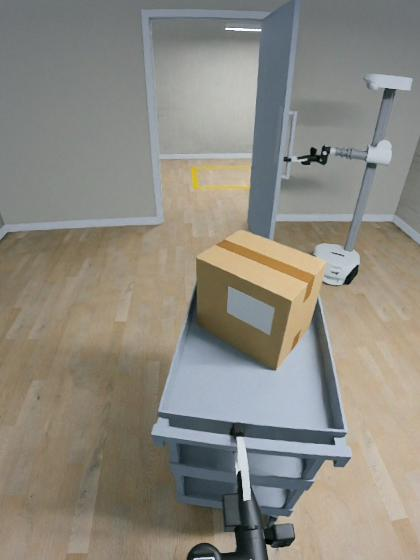

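{"op": "move", "data": {"blocking": false, "r2": {"joints":{"gripper_m":0.11}}, "cameras": []}}

{"op": "wait", "data": {"seconds": 4, "cameras": []}}

{"op": "move", "data": {"blocking": false, "r2": {"base":{"strafe_m":-0.045},"pace":"slow"}, "cameras": []}}

{"op": "wait", "data": {"seconds": 4, "cameras": ["r2_head_camera","r2_wrist_camera"]}}

Scene clock: 749.53 s.
move: r2 moving
r1: as last shown
r1.lidar_m: 0.49 0.55 1.54 1.45 3.95 1.74 1.33 1.29 1.40 1.10 1.08 0.73
r1.motor_effort: lift_m=+24(25) arm_m=-5(6) wheel_0=+9(9) wheel_1=-2(2) wheel_2=+9(9)
r1.servo_current: wrist_yaw_rad=52(72) wrist_pitch_rad=52(52) wrist_roll_rad=52(52) gripper_m=65(65)
r1.contact_limits: translate_m 0.5
r1.wrist_depth_mm: - - 253 167 236 230 224 / - - 254 166 236 229 224 / - - 254 167 237 230 224 / - - 256 167 239 230 226 / - - 257 168 238 231 227 / - - 188 168 237 232 225 / - - 256 166 166 230 228
r2.base_odometry: x=-0.220 y=-1.107 heading=-2.136
r2.turned_by_wheels: +0.000
r2.turned_by_imu: +0.000
r2.base_tilt: forward=-0.7 right=+0.0
r2.lidar_m: 0.39 3.15 2.25 2.13 2.19 2.63 2.47 2.57 2.76 2.60 2.69 0.42
r2.base_status: not commanded
r2.joint_positions: lift_m=+0.687 arm_m=+0.000 wrist_yaw_rad=+0.000 wrist_pitch_rad=+0.008 wrist_roll_rad=+1.570 gripper_m=+0.005
r2.joint_status: gripper_m moving
r2.measured_speeds: all 0
r2.motor_effort: lift_m=+20(20) arm_m=-4(4) wheel_0=+3(4) wheel_1=+4(4) wheel_2=-8(8)
r2.servo_current: wrist_yaw_rad=39(59) wrist_pitch_rad=52(59) wrist_roll_rad=33(52) gripper_m=98(98)
r2.hand_pose: x=+0.4593 y=-0.0875 z=+0.8627 quat_wxyz=(+0.707, +0.707, +0.003, -0.003) (m; r2's base frame)
r2.wrist_depth_mm: - - - 151 206 723 - / - - 488 154 213 - - / - 455 449 159 220 809 - / - - 512 164 225 831 - / - - 591 170 233 - - / - - 189 175 183 1661 517 / - - - - - 1661 466
pictures: none
No camera images: "cameras" was empty.

Scene clock: 751.07 s.
earlier move: r2 done
r1.base_odometry: x=-2.501 y=+1.791 heading=+0.316
r1.turned_by_wheels: +0.000
r1.turned_by_imu: +0.000
r1.base_tilt: forward=-1.6 right=+1.3
r1.lidar_m: 0.47 0.55 1.52 1.43 3.92 1.72 1.33 1.29 1.40 1.10 1.06 0.72
r1.base_status: not commanded
r1.joint_positions: lift_m=+0.800 arm_m=+0.100 wrist_yaw_rad=+0.553 wrist_pitch_rad=+0.002 wrist_roll_rad=+0.000 gripper_m=-0.019
r1.joint_status: not commanded
r1.measured_speeds: all 0
r1.motor_effort: lift_m=+24(25) arm_m=-6(6) wheel_0=+9(9) wheel_1=-2(2) wheel_2=+9(9)
r1.servo_current: wrist_yaw_rad=52(72) wrist_pitch_rad=39(52) wrist_roll_rad=59(65) gripper_m=52(65)
r1.contact_limits: translate_m 0.5
r1.hand_pose: x=+0.5624 y=+0.0770 z=+0.9771 quat_wxyz=(+0.962, +0.000, +0.001, +0.273) (m; r1's base frame)
r1.wrist_depth_mm: - - 253 167 236 229 223 / - - 253 167 237 229 224 / - - 255 167 238 230 225 / - - 256 167 238 232 225 / - - 256 168 238 230 226 / - - 187 168 237 231 225 / - - 255 167 166 229 227
r2.base_odometry: x=-0.220 y=-1.107 heading=-2.136
r2.turned_by_wheels: +0.000
r2.turned_by_imu: +0.000
r2.base_tilt: forward=-0.7 right=+0.0
r2.lidar_m: 0.41 3.12 2.23 2.12 2.17 2.60 2.47 2.55 2.73 2.60 2.68 0.43
r2.base_status: not commanded
r2.joint_positions: lift_m=+0.687 arm_m=+0.000 wrist_yaw_rad=+0.000 wrist_pitch_rad=+0.006 wrist_roll_rad=+1.570 gripper_m=+0.110
r2.joint_status: all done
r2.measured_speeds: all 0
r2.motor_effort: lift_m=+18(20) arm_m=-4(4) wheel_0=+4(4) wheel_1=+4(4) wheel_2=-6(8)
r2.servo_current: wrist_yaw_rad=46(59) wrist_pitch_rad=46(59) wrist_roll_rad=46(59) gripper_m=52(117)
r2.hand_pose: x=+0.4593 y=-0.0875 z=+0.8635 quat_wxyz=(+0.707, +0.707, +0.002, -0.002) (m; r2's base frame)
r2.wrist_depth_mm: - - - 159 213 - - / - - 492 163 220 759 - / - 484 462 168 228 - - / - - 521 173 235 842 - / - - 591 182 242 - - / - - 195 186 191 1397 508 / - - - - 258 1756 1205
wait: 1.53 of 4 s (r2 has come to rest)
pictures: none
No camera images: "cameras" was empty.

Scene clock: 751.57 s.
move: r2 moving
r1: as last shown
r1.base_tilt: forward=-1.5 right=+1.3
r1.lidar_m: 0.48 0.54 1.50 1.45 3.97 1.75 1.32 1.30 1.40 1.11 1.09 0.72
r1.motor_effort: lift_m=+24(25) arm_m=-6(6) wheel_0=+8(9) wheel_1=-2(2) wheel_2=+9(9)
r1.servo_current: wrist_yaw_rad=46(52) wrist_pitch_rad=39(52) wrist_roll_rad=59(65) gripper_m=59(65)
r1.contact_limits: translate_m 0.5
r1.wrist_depth_mm: - - 253 167 236 230 224 / - - 254 166 237 230 224 / - - 254 167 238 230 225 / - - 256 167 238 231 225 / - - 257 168 239 231 227 / - - 188 168 238 232 226 / - - 254 167 165 229 228
r2.base_odometry: x=-0.232 y=-1.099 heading=-2.136
r2.turned_by_wheels: +0.000
r2.turned_by_imu: +0.000
r2.base_tilt: forward=-0.7 right=+0.0
r2.lidar_m: 0.41 3.16 2.26 2.13 2.21 2.58 2.46 2.56 2.71 2.58 2.69 0.42
r2.base_status: strafe_m moving
r2.joint_positions: lift_m=+0.687 arm_m=+0.000 wrist_yaw_rad=+0.000 wrist_pitch_rad=+0.006 wrist_roll_rad=+1.570 gripper_m=+0.110
r2.joint_status: not commanded
r2.measured_speeds: translate_m=-0.001 strafe_m=-0.055 rotate_rad=+0.003 lift_m=+0.000 arm_m=+0.000 wrist_yaw_rad=+0.000 wrist_pitch_rad=+0.000 wrist_roll_rad=+0.000
r2.motor_effort: lift_m=+18(18) arm_m=-3(4) wheel_0=+12(12) wheel_1=-7(9) wheel_2=+0(5)
r2.servo_current: wrist_yaw_rad=46(52) wrist_pitch_rad=46(52) wrist_roll_rad=46(59) gripper_m=46(52)
r2.hand_pose: x=+0.4593 y=-0.0875 z=+0.8635 quat_wxyz=(+0.707, +0.707, +0.002, -0.002) (m; r2's base frame)
r2.wrist_depth_mm: - - - 155 211 723 - / - - 504 160 217 778 - / - 477 452 166 225 - - / - - 517 171 232 842 - / - - 591 177 239 - - / - - 195 183 193 564 525 / - - - - - 1756 477
pictures: none
No camera images: "cameras" was empty.

Scene clock: 752.60 s.
earlier move: r2 done
r1.base_odometry: x=-2.501 y=+1.791 heading=+0.316
r1.turned_by_wheels: +0.000
r1.turned_by_imu: +0.000
r1.base_tilt: forward=-1.5 right=+1.3
r1.lidar_m: 0.47 0.58 1.51 1.43 3.97 1.73 1.33 1.29 1.40 1.11 1.08 0.74
r1.base_status: not commanded
r1.joint_positions: lift_m=+0.800 arm_m=+0.100 wrist_yaw_rad=+0.553 wrist_pitch_rad=+0.002 wrist_roll_rad=+0.000 gripper_m=-0.019
r1.joint_status: not commanded
r1.measured_speeds: all 0
r1.motor_effort: lift_m=+24(25) arm_m=-6(6) wheel_0=+8(9) wheel_1=-1(2) wheel_2=+9(9)
r1.servo_current: wrist_yaw_rad=59(65) wrist_pitch_rad=46(52) wrist_roll_rad=46(65) gripper_m=59(65)
r1.contact_limits: translate_m 0.5
r1.hand_pose: x=+0.5624 y=+0.0770 z=+0.9771 quat_wxyz=(+0.962, +0.000, +0.001, +0.273) (m; r1's base frame)
r1.wrist_depth_mm: - - 253 167 236 229 224 / - - 253 167 238 230 224 / - - 256 167 239 230 224 / - - 256 167 239 231 225 / - - 257 167 238 230 226 / - - 187 168 237 233 226 / - - 255 167 165 229 227
r2.base_odometry: x=-0.258 y=-1.083 heading=-2.136
r2.turned_by_wheels: +0.000
r2.turned_by_imu: +0.000
r2.base_tilt: forward=-0.7 right=+0.1
r2.lidar_m: 0.41 0.49 2.29 2.19 2.26 2.59 2.46 2.56 2.70 2.56 2.65 0.42
r2.base_status: done
r2.joint_positions: lift_m=+0.687 arm_m=+0.000 wrist_yaw_rad=+0.000 wrist_pitch_rad=+0.006 wrist_roll_rad=+1.570 gripper_m=+0.110
r2.joint_status: not commanded
r2.measured_speeds: all 0
r2.motor_effort: lift_m=+18(18) arm_m=-3(4) wheel_0=+6(12) wheel_1=-5(9) wheel_2=+0(5)
r2.servo_current: wrist_yaw_rad=59(59) wrist_pitch_rad=46(52) wrist_roll_rad=52(59) gripper_m=52(59)
r2.hand_pose: x=+0.4593 y=-0.0875 z=+0.8635 quat_wxyz=(+0.707, +0.707, +0.002, -0.002) (m; r2's base frame)
r2.wrist_depth_mm: - - - 155 211 1537 - / - - 554 159 217 759 - / - - 459 166 224 - - / - - 504 171 232 842 - / - - 564 179 239 - - / - - 198 182 195 - - / - - - - - 1756 496
wait: 1.03 of 4 s (r2 has come to rest)
pictures: r2_head_camera, r2_wrist_camera
Images, in order (width x height): r2_head_camera 420x560, r2_wrist_camera 616x392.

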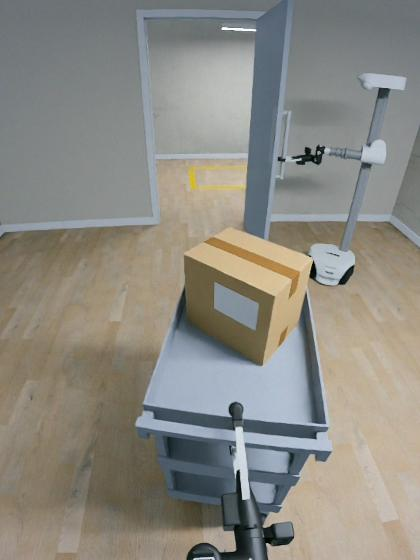

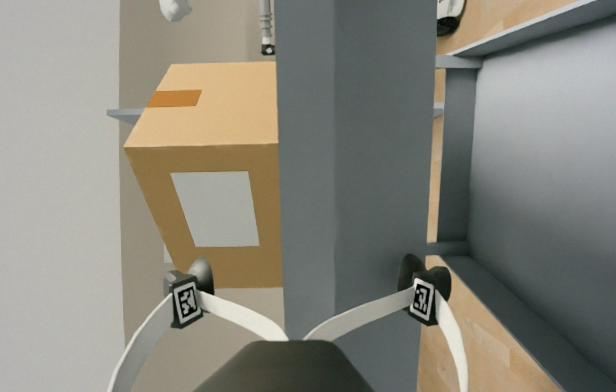

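{"op": "move", "data": {"blocking": false, "r2": {"base":{"translate_m":0.01},"joints":{"gripper_m":-0.02},"pace":"slow"}, "cameras": []}}

{"op": "wait", "data": {"seconds": 5, "cameras": []}}

{"op": "move", "data": {"blocking": false, "r2": {"base":{"translate_m":-0.2,"strafe_m":0.06},"pace":"slow"}, "cameras": []}}

{"op": "wait", "data": {"seconds": 6, "cameras": []}}

{"op": "move", "data": {"blocking": false, "r2": {"base":{"translate_m":-0.6},"pace":"slow"}, "cameras": []}}

{"op": "wait", "data": {"seconds": 9, "cameras": ["r2_head_camera"]}}

Scene clock: 764.03 s.
move: r2 moving
r1: as last shown
r1.base_tilt: forward=-1.6 right=+1.2
r1.lidar_m: 0.48 0.56 1.51 1.43 3.95 1.73 1.32 1.31 1.40 1.14 1.08 0.71
r1.servo_current: wrist_yaw_rad=52(59) wrist_pitch_rad=46(46) wrist_roll_rad=33(59) gripper_m=59(65)
r1.contact_limits: translate_m 0.5
r1.wrist_depth_mm: - - 253 167 236 230 224 / - - 253 167 237 229 224 / - - 255 167 238 231 225 / - - 256 167 238 230 225 / - - 256 168 239 231 226 / - - 189 168 237 232 226 / - - 254 166 166 229 226
r2.base_odometry: x=-0.263 y=-1.091 heading=-2.136
r2.turned_by_wheels: +0.000
r2.turned_by_imu: +0.001
r2.base_tilt: forward=-0.7 right=+0.1
r2.lidar_m: 0.42 0.46 2.29 2.15 2.26 2.62 2.47 2.55 2.69 2.55 2.66 0.41
r2.base_status: translate_m moving
r2.joint_positions: lift_m=+0.687 arm_m=+0.000 wrist_yaw_rad=+0.000 wrist_pitch_rad=+0.006 wrist_roll_rad=+1.570 gripper_m=+0.102
r2.joint_status: gripper_m moving
r2.measured_speeds: translate_m=+0.014 strafe_m=-0.001 rotate_rad=+0.000 lift_m=+0.000 arm_m=+0.000 wrist_yaw_rad=+0.000 wrist_pitch_rad=+0.000 wrist_roll_rad=+0.000
r2.motor_effort: lift_m=+18(18) arm_m=-4(4) wheel_0=+3(11) wheel_1=+7(7) wheel_2=-6(13)
r2.servo_current: wrist_yaw_rad=46(52) wrist_pitch_rad=52(52) wrist_roll_rad=46(59) gripper_m=65(91)
r2.hand_pose: x=+0.4593 y=-0.0875 z=+0.8635 quat_wxyz=(+0.707, +0.707, +0.002, -0.002) (m; r2's base frame)
r2.wrist_depth_mm: - - - 156 212 1537 - / - - 554 161 220 759 - / - 488 462 167 226 - - / - - 496 173 233 842 - / - - 564 180 238 - - / - - 196 183 191 - - / - - - - - 1708 496
pictures: none
No camera images: "cameras" was empty.

Scene clock: 768.20 s.
earlier move: r2 done
r1.base_odometry: x=-2.501 y=+1.791 heading=+0.316
r1.turned_by_wheels: +0.000
r1.turned_by_imu: +0.000
r1.base_tilt: forward=-1.5 right=+1.2
r1.lidar_m: 0.48 0.57 1.51 1.42 3.93 1.73 1.34 1.29 1.42 1.13 1.09 0.73
r1.base_status: not commanded
r1.joint_positions: lift_m=+0.800 arm_m=+0.100 wrist_yaw_rad=+0.553 wrist_pitch_rad=+0.002 wrist_roll_rad=+0.000 gripper_m=-0.019
r1.joint_status: not commanded
r1.measured_speeds: all 0
r1.motor_effort: lift_m=+24(25) arm_m=-6(6) wheel_0=+8(9) wheel_1=-1(2) wheel_2=+9(9)
r1.servo_current: wrist_yaw_rad=39(78) wrist_pitch_rad=39(52) wrist_roll_rad=39(72) gripper_m=59(65)
r1.contact_limits: translate_m 0.5
r1.hand_pose: x=+0.5624 y=+0.0770 z=+0.9771 quat_wxyz=(+0.962, +0.000, +0.001, +0.273) (m; r1's base frame)
r1.wrist_depth_mm: - - 253 167 236 230 224 / - - 255 167 236 229 224 / - - 255 167 237 231 225 / - - 256 167 239 231 226 / - - 256 167 239 231 226 / - - 188 168 237 233 226 / - - 255 166 166 230 228
r2.base_odometry: x=-0.263 y=-1.091 heading=-2.136
r2.turned_by_wheels: +0.000
r2.turned_by_imu: +0.001
r2.base_tilt: forward=-0.7 right=+0.0
r2.lidar_m: 0.43 0.45 2.29 2.17 2.23 2.63 2.47 2.57 2.68 2.56 2.64 0.41
r2.base_status: done
r2.joint_positions: lift_m=+0.687 arm_m=+0.000 wrist_yaw_rad=+0.000 wrist_pitch_rad=+0.006 wrist_roll_rad=+1.570 gripper_m=-0.019
r2.joint_status: all done
r2.measured_speeds: all 0
r2.motor_effort: lift_m=+18(18) arm_m=-4(4) wheel_0=+4(11) wheel_1=+5(7) wheel_2=-4(13)
r2.servo_current: wrist_yaw_rad=39(65) wrist_pitch_rad=52(52) wrist_roll_rad=52(65) gripper_m=98(150)
r2.hand_pose: x=+0.4593 y=-0.0875 z=+0.8635 quat_wxyz=(+0.707, +0.707, +0.002, -0.002) (m; r2's base frame)
r2.wrist_depth_mm: - - - 145 203 1430 - / - - 539 152 207 759 - / - 473 449 154 214 - - / - - 492 160 222 842 - / - - 564 166 229 - - / - - 188 171 179 549 - / - - - - - 1618 492
wait: 4.17 of 5 s (r2 has come to rest)
pictures: none
No camera images: "cameras" was empty.

Scene clock: 768.70 s.
move: r2 moving
r1: as last shown
r1.base_tilt: forward=-1.6 right=+1.3
r1.lidar_m: 0.48 0.57 1.53 1.45 3.94 1.74 1.34 1.30 1.42 1.10 1.07 0.72
r1.motor_effort: lift_m=+24(25) arm_m=-5(6) wheel_0=+8(9) wheel_1=-2(2) wheel_2=+9(9)
r1.servo_current: wrist_yaw_rad=46(65) wrist_pitch_rad=46(52) wrist_roll_rad=59(65) gripper_m=59(65)
r1.contact_limits: translate_m 0.5
r1.wrist_depth_mm: - - 254 167 236 229 224 / - - 253 166 238 229 225 / - - 255 167 238 229 224 / - - 253 167 239 231 225 / - - 255 168 239 229 225 / - - 188 168 237 232 225 / - - 254 167 165 230 227
r2.base_odometry: x=-0.254 y=-1.083 heading=-2.136
r2.turned_by_wheels: +0.000
r2.turned_by_imu: +0.000
r2.base_tilt: forward=-0.6 right=+0.1
r2.lidar_m: 0.42 0.44 2.27 2.15 2.22 2.63 2.48 2.55 2.70 2.53 2.65 0.41
r2.base_status: translate_m moving; strafe_m moving
r2.joint_positions: lift_m=+0.687 arm_m=+0.000 wrist_yaw_rad=+0.000 wrist_pitch_rad=+0.006 wrist_roll_rad=+1.570 gripper_m=-0.019
r2.joint_status: not commanded
r2.measured_speeds: translate_m=-0.047 strafe_m=+0.014 rotate_rad=+0.000 lift_m=+0.000 arm_m=+0.000 wrist_yaw_rad=+0.000 wrist_pitch_rad=+0.000 wrist_roll_rad=+0.000
r2.motor_effort: lift_m=+18(18) arm_m=-4(4) wheel_0=-5(9) wheel_1=-5(6) wheel_2=+11(12)
r2.servo_current: wrist_yaw_rad=46(59) wrist_pitch_rad=39(46) wrist_roll_rad=46(65) gripper_m=98(104)
r2.hand_pose: x=+0.4593 y=-0.0875 z=+0.8635 quat_wxyz=(+0.707, +0.707, +0.002, -0.002) (m; r2's base frame)
r2.wrist_depth_mm: - - - 146 203 1537 - / - - 539 151 208 759 - / - 473 449 156 215 - - / - - 488 160 223 820 - / - - 564 167 229 - - / - - 188 171 179 544 - / - - - - - 1576 492
pictures: none
No camera images: "cameras" was empty.

Scene clock: 771.53 s.
earlier move: r2 done
r1.base_odometry: x=-2.501 y=+1.791 heading=+0.316
r1.turned_by_wheels: +0.000
r1.turned_by_imu: +0.000
r1.base_tilt: forward=-1.5 right=+1.2
r1.lidar_m: 0.49 0.55 1.76 1.64 3.97 1.75 1.34 1.30 1.40 1.11 1.08 0.73
r1.base_status: not commanded
r1.joint_positions: lift_m=+0.800 arm_m=+0.100 wrist_yaw_rad=+0.553 wrist_pitch_rad=+0.002 wrist_roll_rad=+0.000 gripper_m=-0.019
r1.joint_status: not commanded
r1.measured_speeds: all 0
r1.motor_effort: lift_m=+24(25) arm_m=-6(6) wheel_0=+9(9) wheel_1=-1(2) wheel_2=+9(9)
r1.servo_current: wrist_yaw_rad=33(72) wrist_pitch_rad=46(52) wrist_roll_rad=33(78) gripper_m=59(65)
r1.contact_limits: translate_m 0.5
r1.hand_pose: x=+0.5624 y=+0.0770 z=+0.9771 quat_wxyz=(+0.962, +0.000, +0.001, +0.273) (m; r1's base frame)
r1.wrist_depth_mm: - - 254 167 236 229 224 / - - 253 167 237 229 224 / - - 255 167 238 232 224 / - - 255 167 238 231 225 / - - 256 168 239 231 226 / - - 188 168 236 232 225 / - - 254 166 166 229 227
r2.base_odometry: x=-0.106 y=-0.955 heading=-2.136
r2.turned_by_wheels: -0.001
r2.turned_by_imu: -0.001
r2.base_tilt: forward=-0.7 right=+0.1
r2.lidar_m: 0.42 0.42 2.23 2.11 2.19 2.38 2.26 2.35 2.77 2.60 2.70 0.42
r2.base_status: done
r2.joint_positions: lift_m=+0.687 arm_m=+0.000 wrist_yaw_rad=-0.001 wrist_pitch_rad=+0.006 wrist_roll_rad=+1.570 gripper_m=-0.019
r2.joint_status: not commanded
r2.measured_speeds: all 0
r2.motor_effort: lift_m=+18(18) arm_m=-4(4) wheel_0=-8(12) wheel_1=-6(9) wheel_2=+5(13)
r2.servo_current: wrist_yaw_rad=39(59) wrist_pitch_rad=46(52) wrist_roll_rad=65(65) gripper_m=91(111)
r2.hand_pose: x=+0.4593 y=-0.0876 z=+0.8635 quat_wxyz=(+0.707, +0.707, +0.002, -0.002) (m; r2's base frame)
r2.wrist_depth_mm: - - - 152 208 1576 574 / - - 580 156 212 759 - / - - 455 158 217 - - / - - 473 161 224 854 - / - - 539 167 229 - - / - - 188 170 182 - - / - - - - - 1708 488
wait: 2.83 of 6 s (r2 has come to rest)
pictures: none
No camera images: "cameras" was empty.

Scene clock: 772.03 s.
move: r2 moving
r1: as last shown
r1.base_tilt: forward=-1.6 right=+1.3
r1.lidar_m: 0.49 0.56 1.79 1.65 3.97 1.74 1.32 1.29 1.40 1.12 1.09 0.72
r1.motor_effort: lift_m=+24(25) arm_m=-5(6) wheel_0=+8(9) wheel_1=-1(2) wheel_2=+9(9)
r1.servo_current: wrist_yaw_rad=59(59) wrist_pitch_rad=39(46) wrist_roll_rad=52(72) gripper_m=59(65)
r1.contact_limits: translate_m 0.5
r1.wrist_depth_mm: - - 253 167 237 230 223 / - - 254 167 237 230 224 / - - 255 167 239 231 224 / - - 257 167 238 232 225 / - - 257 168 239 230 225 / - - 187 168 237 232 226 / - - 255 167 165 229 226
r2.base_odometry: x=-0.099 y=-0.944 heading=-2.136
r2.turned_by_wheels: +0.000
r2.turned_by_imu: +0.000
r2.base_tilt: forward=-0.6 right=+0.1
r2.lidar_m: 0.40 0.45 2.22 2.11 2.19 2.36 2.26 2.34 2.79 2.61 2.69 0.41
r2.base_status: translate_m moving
r2.joint_positions: lift_m=+0.687 arm_m=+0.000 wrist_yaw_rad=-0.001 wrist_pitch_rad=+0.006 wrist_roll_rad=+1.570 gripper_m=-0.019
r2.joint_status: not commanded
r2.measured_speeds: translate_m=-0.049 strafe_m=+0.000 rotate_rad=+0.001 lift_m=+0.000 arm_m=+0.000 wrist_yaw_rad=+0.000 wrist_pitch_rad=+0.000 wrist_roll_rad=+0.000
r2.motor_effort: lift_m=+18(18) arm_m=-4(4) wheel_0=-3(12) wheel_1=-6(8) wheel_2=+11(11)
r2.servo_current: wrist_yaw_rad=52(52) wrist_pitch_rad=46(46) wrist_roll_rad=46(52) gripper_m=91(98)
r2.hand_pose: x=+0.4593 y=-0.0876 z=+0.8635 quat_wxyz=(+0.707, +0.707, +0.002, -0.002) (m; r2's base frame)
r2.wrist_depth_mm: - - - 152 208 1537 569 / - - 585 156 213 750 - / - - 455 158 218 - - / - - 473 162 223 820 - / - - 544 167 229 - - / - - 187 170 181 - - / - - - - - 1708 496
pictures: none
No camera images: "cameras" was empty.

Scene clock: 778.80 s.
earlier move: r2 done
r1.base_odometry: x=-2.501 y=+1.791 heading=+0.316
r1.turned_by_wheels: +0.000
r1.turned_by_imu: +0.000
r1.base_tilt: forward=-1.6 right=+1.2
r1.lidar_m: 0.50 0.57 3.64 2.19 3.96 1.73 1.35 1.30 1.42 1.13 1.08 0.74
r1.base_status: not commanded
r1.joint_positions: lift_m=+0.800 arm_m=+0.100 wrist_yaw_rad=+0.553 wrist_pitch_rad=+0.002 wrist_roll_rad=+0.000 gripper_m=-0.019
r1.joint_status: not commanded
r1.measured_speeds: all 0
r1.motor_effort: lift_m=+24(25) arm_m=-6(6) wheel_0=+9(9) wheel_1=-1(2) wheel_2=+9(9)
r1.servo_current: wrist_yaw_rad=33(72) wrist_pitch_rad=39(52) wrist_roll_rad=59(72) gripper_m=65(65)
r1.contact_limits: translate_m 0.5
r1.hand_pose: x=+0.5624 y=+0.0770 z=+0.9771 quat_wxyz=(+0.962, +0.000, +0.001, +0.273) (m; r1's base frame)
r1.wrist_depth_mm: - - 254 167 236 230 224 / - - 255 167 237 230 224 / - - 255 168 238 230 224 / - - 255 167 237 231 225 / - - 255 167 239 231 226 / - - 187 169 237 231 225 / - - 254 166 165 229 228
r2.base_odometry: x=+0.216 y=-0.449 heading=-2.136
r2.turned_by_wheels: +0.000
r2.turned_by_imu: +0.002
r2.base_tilt: forward=-0.7 right=+0.0
r2.lidar_m: 0.37 0.38 2.22 2.07 2.18 1.77 1.67 1.77 2.33 2.62 2.71 0.44
r2.base_status: done
r2.joint_positions: lift_m=+0.687 arm_m=+0.000 wrist_yaw_rad=+0.002 wrist_pitch_rad=+0.006 wrist_roll_rad=+1.570 gripper_m=-0.019
r2.joint_status: not commanded
r2.measured_speeds: all 0
r2.motor_effort: lift_m=+19(19) arm_m=-3(4) wheel_0=-2(12) wheel_1=-5(8) wheel_2=+7(12)
r2.servo_current: wrist_yaw_rad=59(59) wrist_pitch_rad=46(52) wrist_roll_rad=46(65) gripper_m=91(104)
r2.hand_pose: x=+0.4595 y=-0.0868 z=+0.8635 quat_wxyz=(+0.707, +0.707, +0.003, -0.001) (m; r2's base frame)
r2.wrist_depth_mm: - - - 252 255 1366 1042 / - - - 187 249 1618 1118 / - - - 183 244 809 - / - - 512 180 239 842 - / - 488 473 176 236 842 - / - - 189 173 180 - - / - - 549 - 228 - -
wait: 6.77 of 9 s (r2 has come to rest)
pictures: r2_head_camera
Images, in order (width x height): r2_head_camera 420x560.

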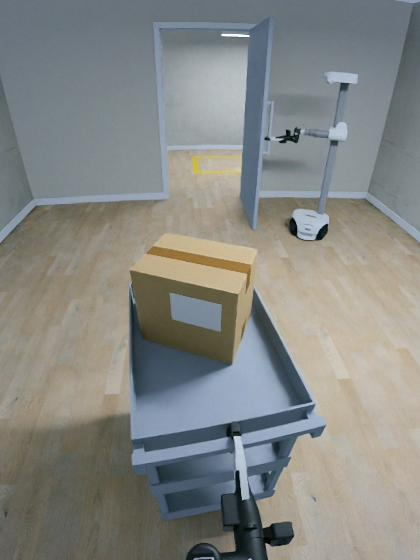

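{"op": "move", "data": {"blocking": false, "r2": {"base":{"translate_m":0.6},"pace":"slow"}, "cameras": []}}

{"op": "wait", "data": {"seconds": 9, "cameras": ["r2_head_camera"]}}

Scene clock: 788.13 s.
move: r2 moving
r1: as last shown
r1.base_tilt: forward=-1.6 right=+1.3
r1.lidar_m: 0.47 0.54 3.65 2.17 3.95 1.74 1.33 1.28 1.40 1.10 1.08 0.71
r1.motor_effort: lift_m=+24(25) arm_m=-6(6) wheel_0=+8(9) wheel_1=-1(2) wheel_2=+9(9)
r1.servo_current: wrist_yaw_rad=46(65) wrist_pitch_rad=39(46) wrist_roll_rad=52(72) gripper_m=52(65)
r1.contact_limits: translate_m 0.5
r1.wrist_depth_mm: - - 253 167 236 229 223 / - - 254 166 237 230 224 / - - 254 167 237 231 225 / - - 254 167 238 232 225 / - - 256 167 238 230 226 / - - 188 168 236 231 226 / - - 255 167 165 229 227
r2.base_odometry: x=+0.209 y=-0.459 heading=-2.136
r2.turned_by_wheels: +0.000
r2.turned_by_imu: +0.001
r2.base_tilt: forward=-0.7 right=+0.1
r2.lidar_m: 0.38 0.38 2.20 2.06 2.21 1.78 1.68 1.76 2.34 2.65 2.75 0.44
r2.base_status: translate_m moving
r2.joint_positions: lift_m=+0.687 arm_m=+0.000 wrist_yaw_rad=+0.002 wrist_pitch_rad=+0.006 wrist_roll_rad=+1.570 gripper_m=-0.019
r2.joint_status: not commanded
r2.measured_speeds: translate_m=+0.050 strafe_m=+0.000 rotate_rad=+0.002 lift_m=+0.000 arm_m=+0.000 wrist_yaw_rad=+0.000 wrist_pitch_rad=+0.000 wrist_roll_rad=+0.000
r2.motor_effort: lift_m=+19(19) arm_m=-3(4) wheel_0=+9(12) wheel_1=+7(7) wheel_2=-10(10)
r2.servo_current: wrist_yaw_rad=52(59) wrist_pitch_rad=46(52) wrist_roll_rad=52(52) gripper_m=85(91)
r2.hand_pose: x=+0.4595 y=-0.0868 z=+0.8635 quat_wxyz=(+0.707, +0.707, +0.003, -0.001) (m; r2's base frame)
r2.wrist_depth_mm: - - - 251 255 1336 1042 / - - - 186 249 1661 1078 / - - - 181 244 809 - / - - 512 179 239 866 - / - 488 469 176 235 842 - / - - 189 172 180 - - / - - 544 - 227 - -
pictures: none
No camera images: "cameras" was empty.

Scene clock: 794.93 s.
earlier move: r2 done
r1.base_odometry: x=-2.501 y=+1.791 heading=+0.316
r1.turned_by_wheels: +0.000
r1.turned_by_imu: +0.000
r1.base_tilt: forward=-1.6 right=+1.2
r1.lidar_m: 0.47 0.54 1.78 1.63 3.93 1.73 1.34 1.31 1.40 1.10 1.08 0.73
r1.base_status: not commanded
r1.joint_positions: lift_m=+0.800 arm_m=+0.100 wrist_yaw_rad=+0.553 wrist_pitch_rad=+0.002 wrist_roll_rad=+0.000 gripper_m=-0.019
r1.joint_status: not commanded
r1.measured_speeds: all 0
r1.motor_effort: lift_m=+24(25) arm_m=-5(6) wheel_0=+8(9) wheel_1=-2(2) wheel_2=+9(9)
r1.servo_current: wrist_yaw_rad=46(72) wrist_pitch_rad=46(52) wrist_roll_rad=52(72) gripper_m=65(65)
r1.contact_limits: translate_m 0.5
r1.hand_pose: x=+0.5624 y=+0.0770 z=+0.9771 quat_wxyz=(+0.962, +0.000, +0.001, +0.273) (m; r1's base frame)
r1.wrist_depth_mm: - - 254 167 236 230 223 / - - 254 166 237 229 224 / - - 254 167 239 231 225 / - - 255 168 238 231 226 / - - 256 168 239 230 225 / - - 187 168 237 231 226 / - - 254 167 165 230 226
r2.base_odometry: x=-0.106 y=-0.955 heading=-2.137
r2.turned_by_wheels: -0.001
r2.turned_by_imu: -0.001
r2.base_tilt: forward=-0.7 right=+0.1
r2.lidar_m: 0.39 0.44 2.21 2.09 2.17 2.41 2.27 2.36 2.74 2.62 2.74 0.40
r2.base_status: done
r2.joint_positions: lift_m=+0.687 arm_m=+0.000 wrist_yaw_rad=-0.003 wrist_pitch_rad=+0.006 wrist_roll_rad=+1.570 gripper_m=-0.019
r2.joint_status: not commanded
r2.measured_speeds: all 0
r2.motor_effort: lift_m=+19(19) arm_m=-3(4) wheel_0=+1(12) wheel_1=+4(8) wheel_2=-7(13)
r2.servo_current: wrist_yaw_rad=52(65) wrist_pitch_rad=46(59) wrist_roll_rad=59(65) gripper_m=85(91)
r2.hand_pose: x=+0.4591 y=-0.0882 z=+0.8635 quat_wxyz=(+0.707, +0.707, +0.001, -0.003) (m; r2's base frame)
r2.wrist_depth_mm: - - - 161 220 1618 1138 / - - - 163 222 768 - / - - 512 165 225 820 - / - 480 459 168 228 831 - / - - 517 170 230 842 - / - - 187 172 180 - - / - - - - 236 1756 -
wait: 6.80 of 9 s (r2 has come to rest)
pictures: r2_head_camera
Images, in order (width x height): r2_head_camera 420x560.

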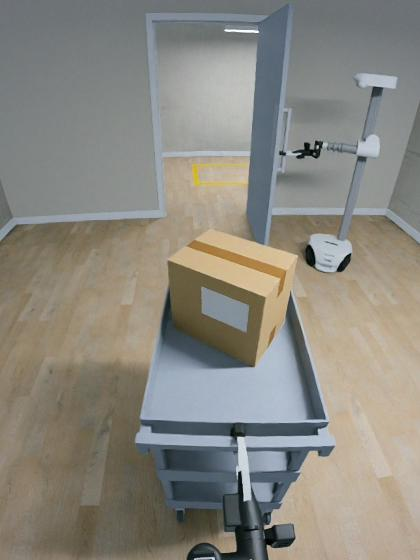

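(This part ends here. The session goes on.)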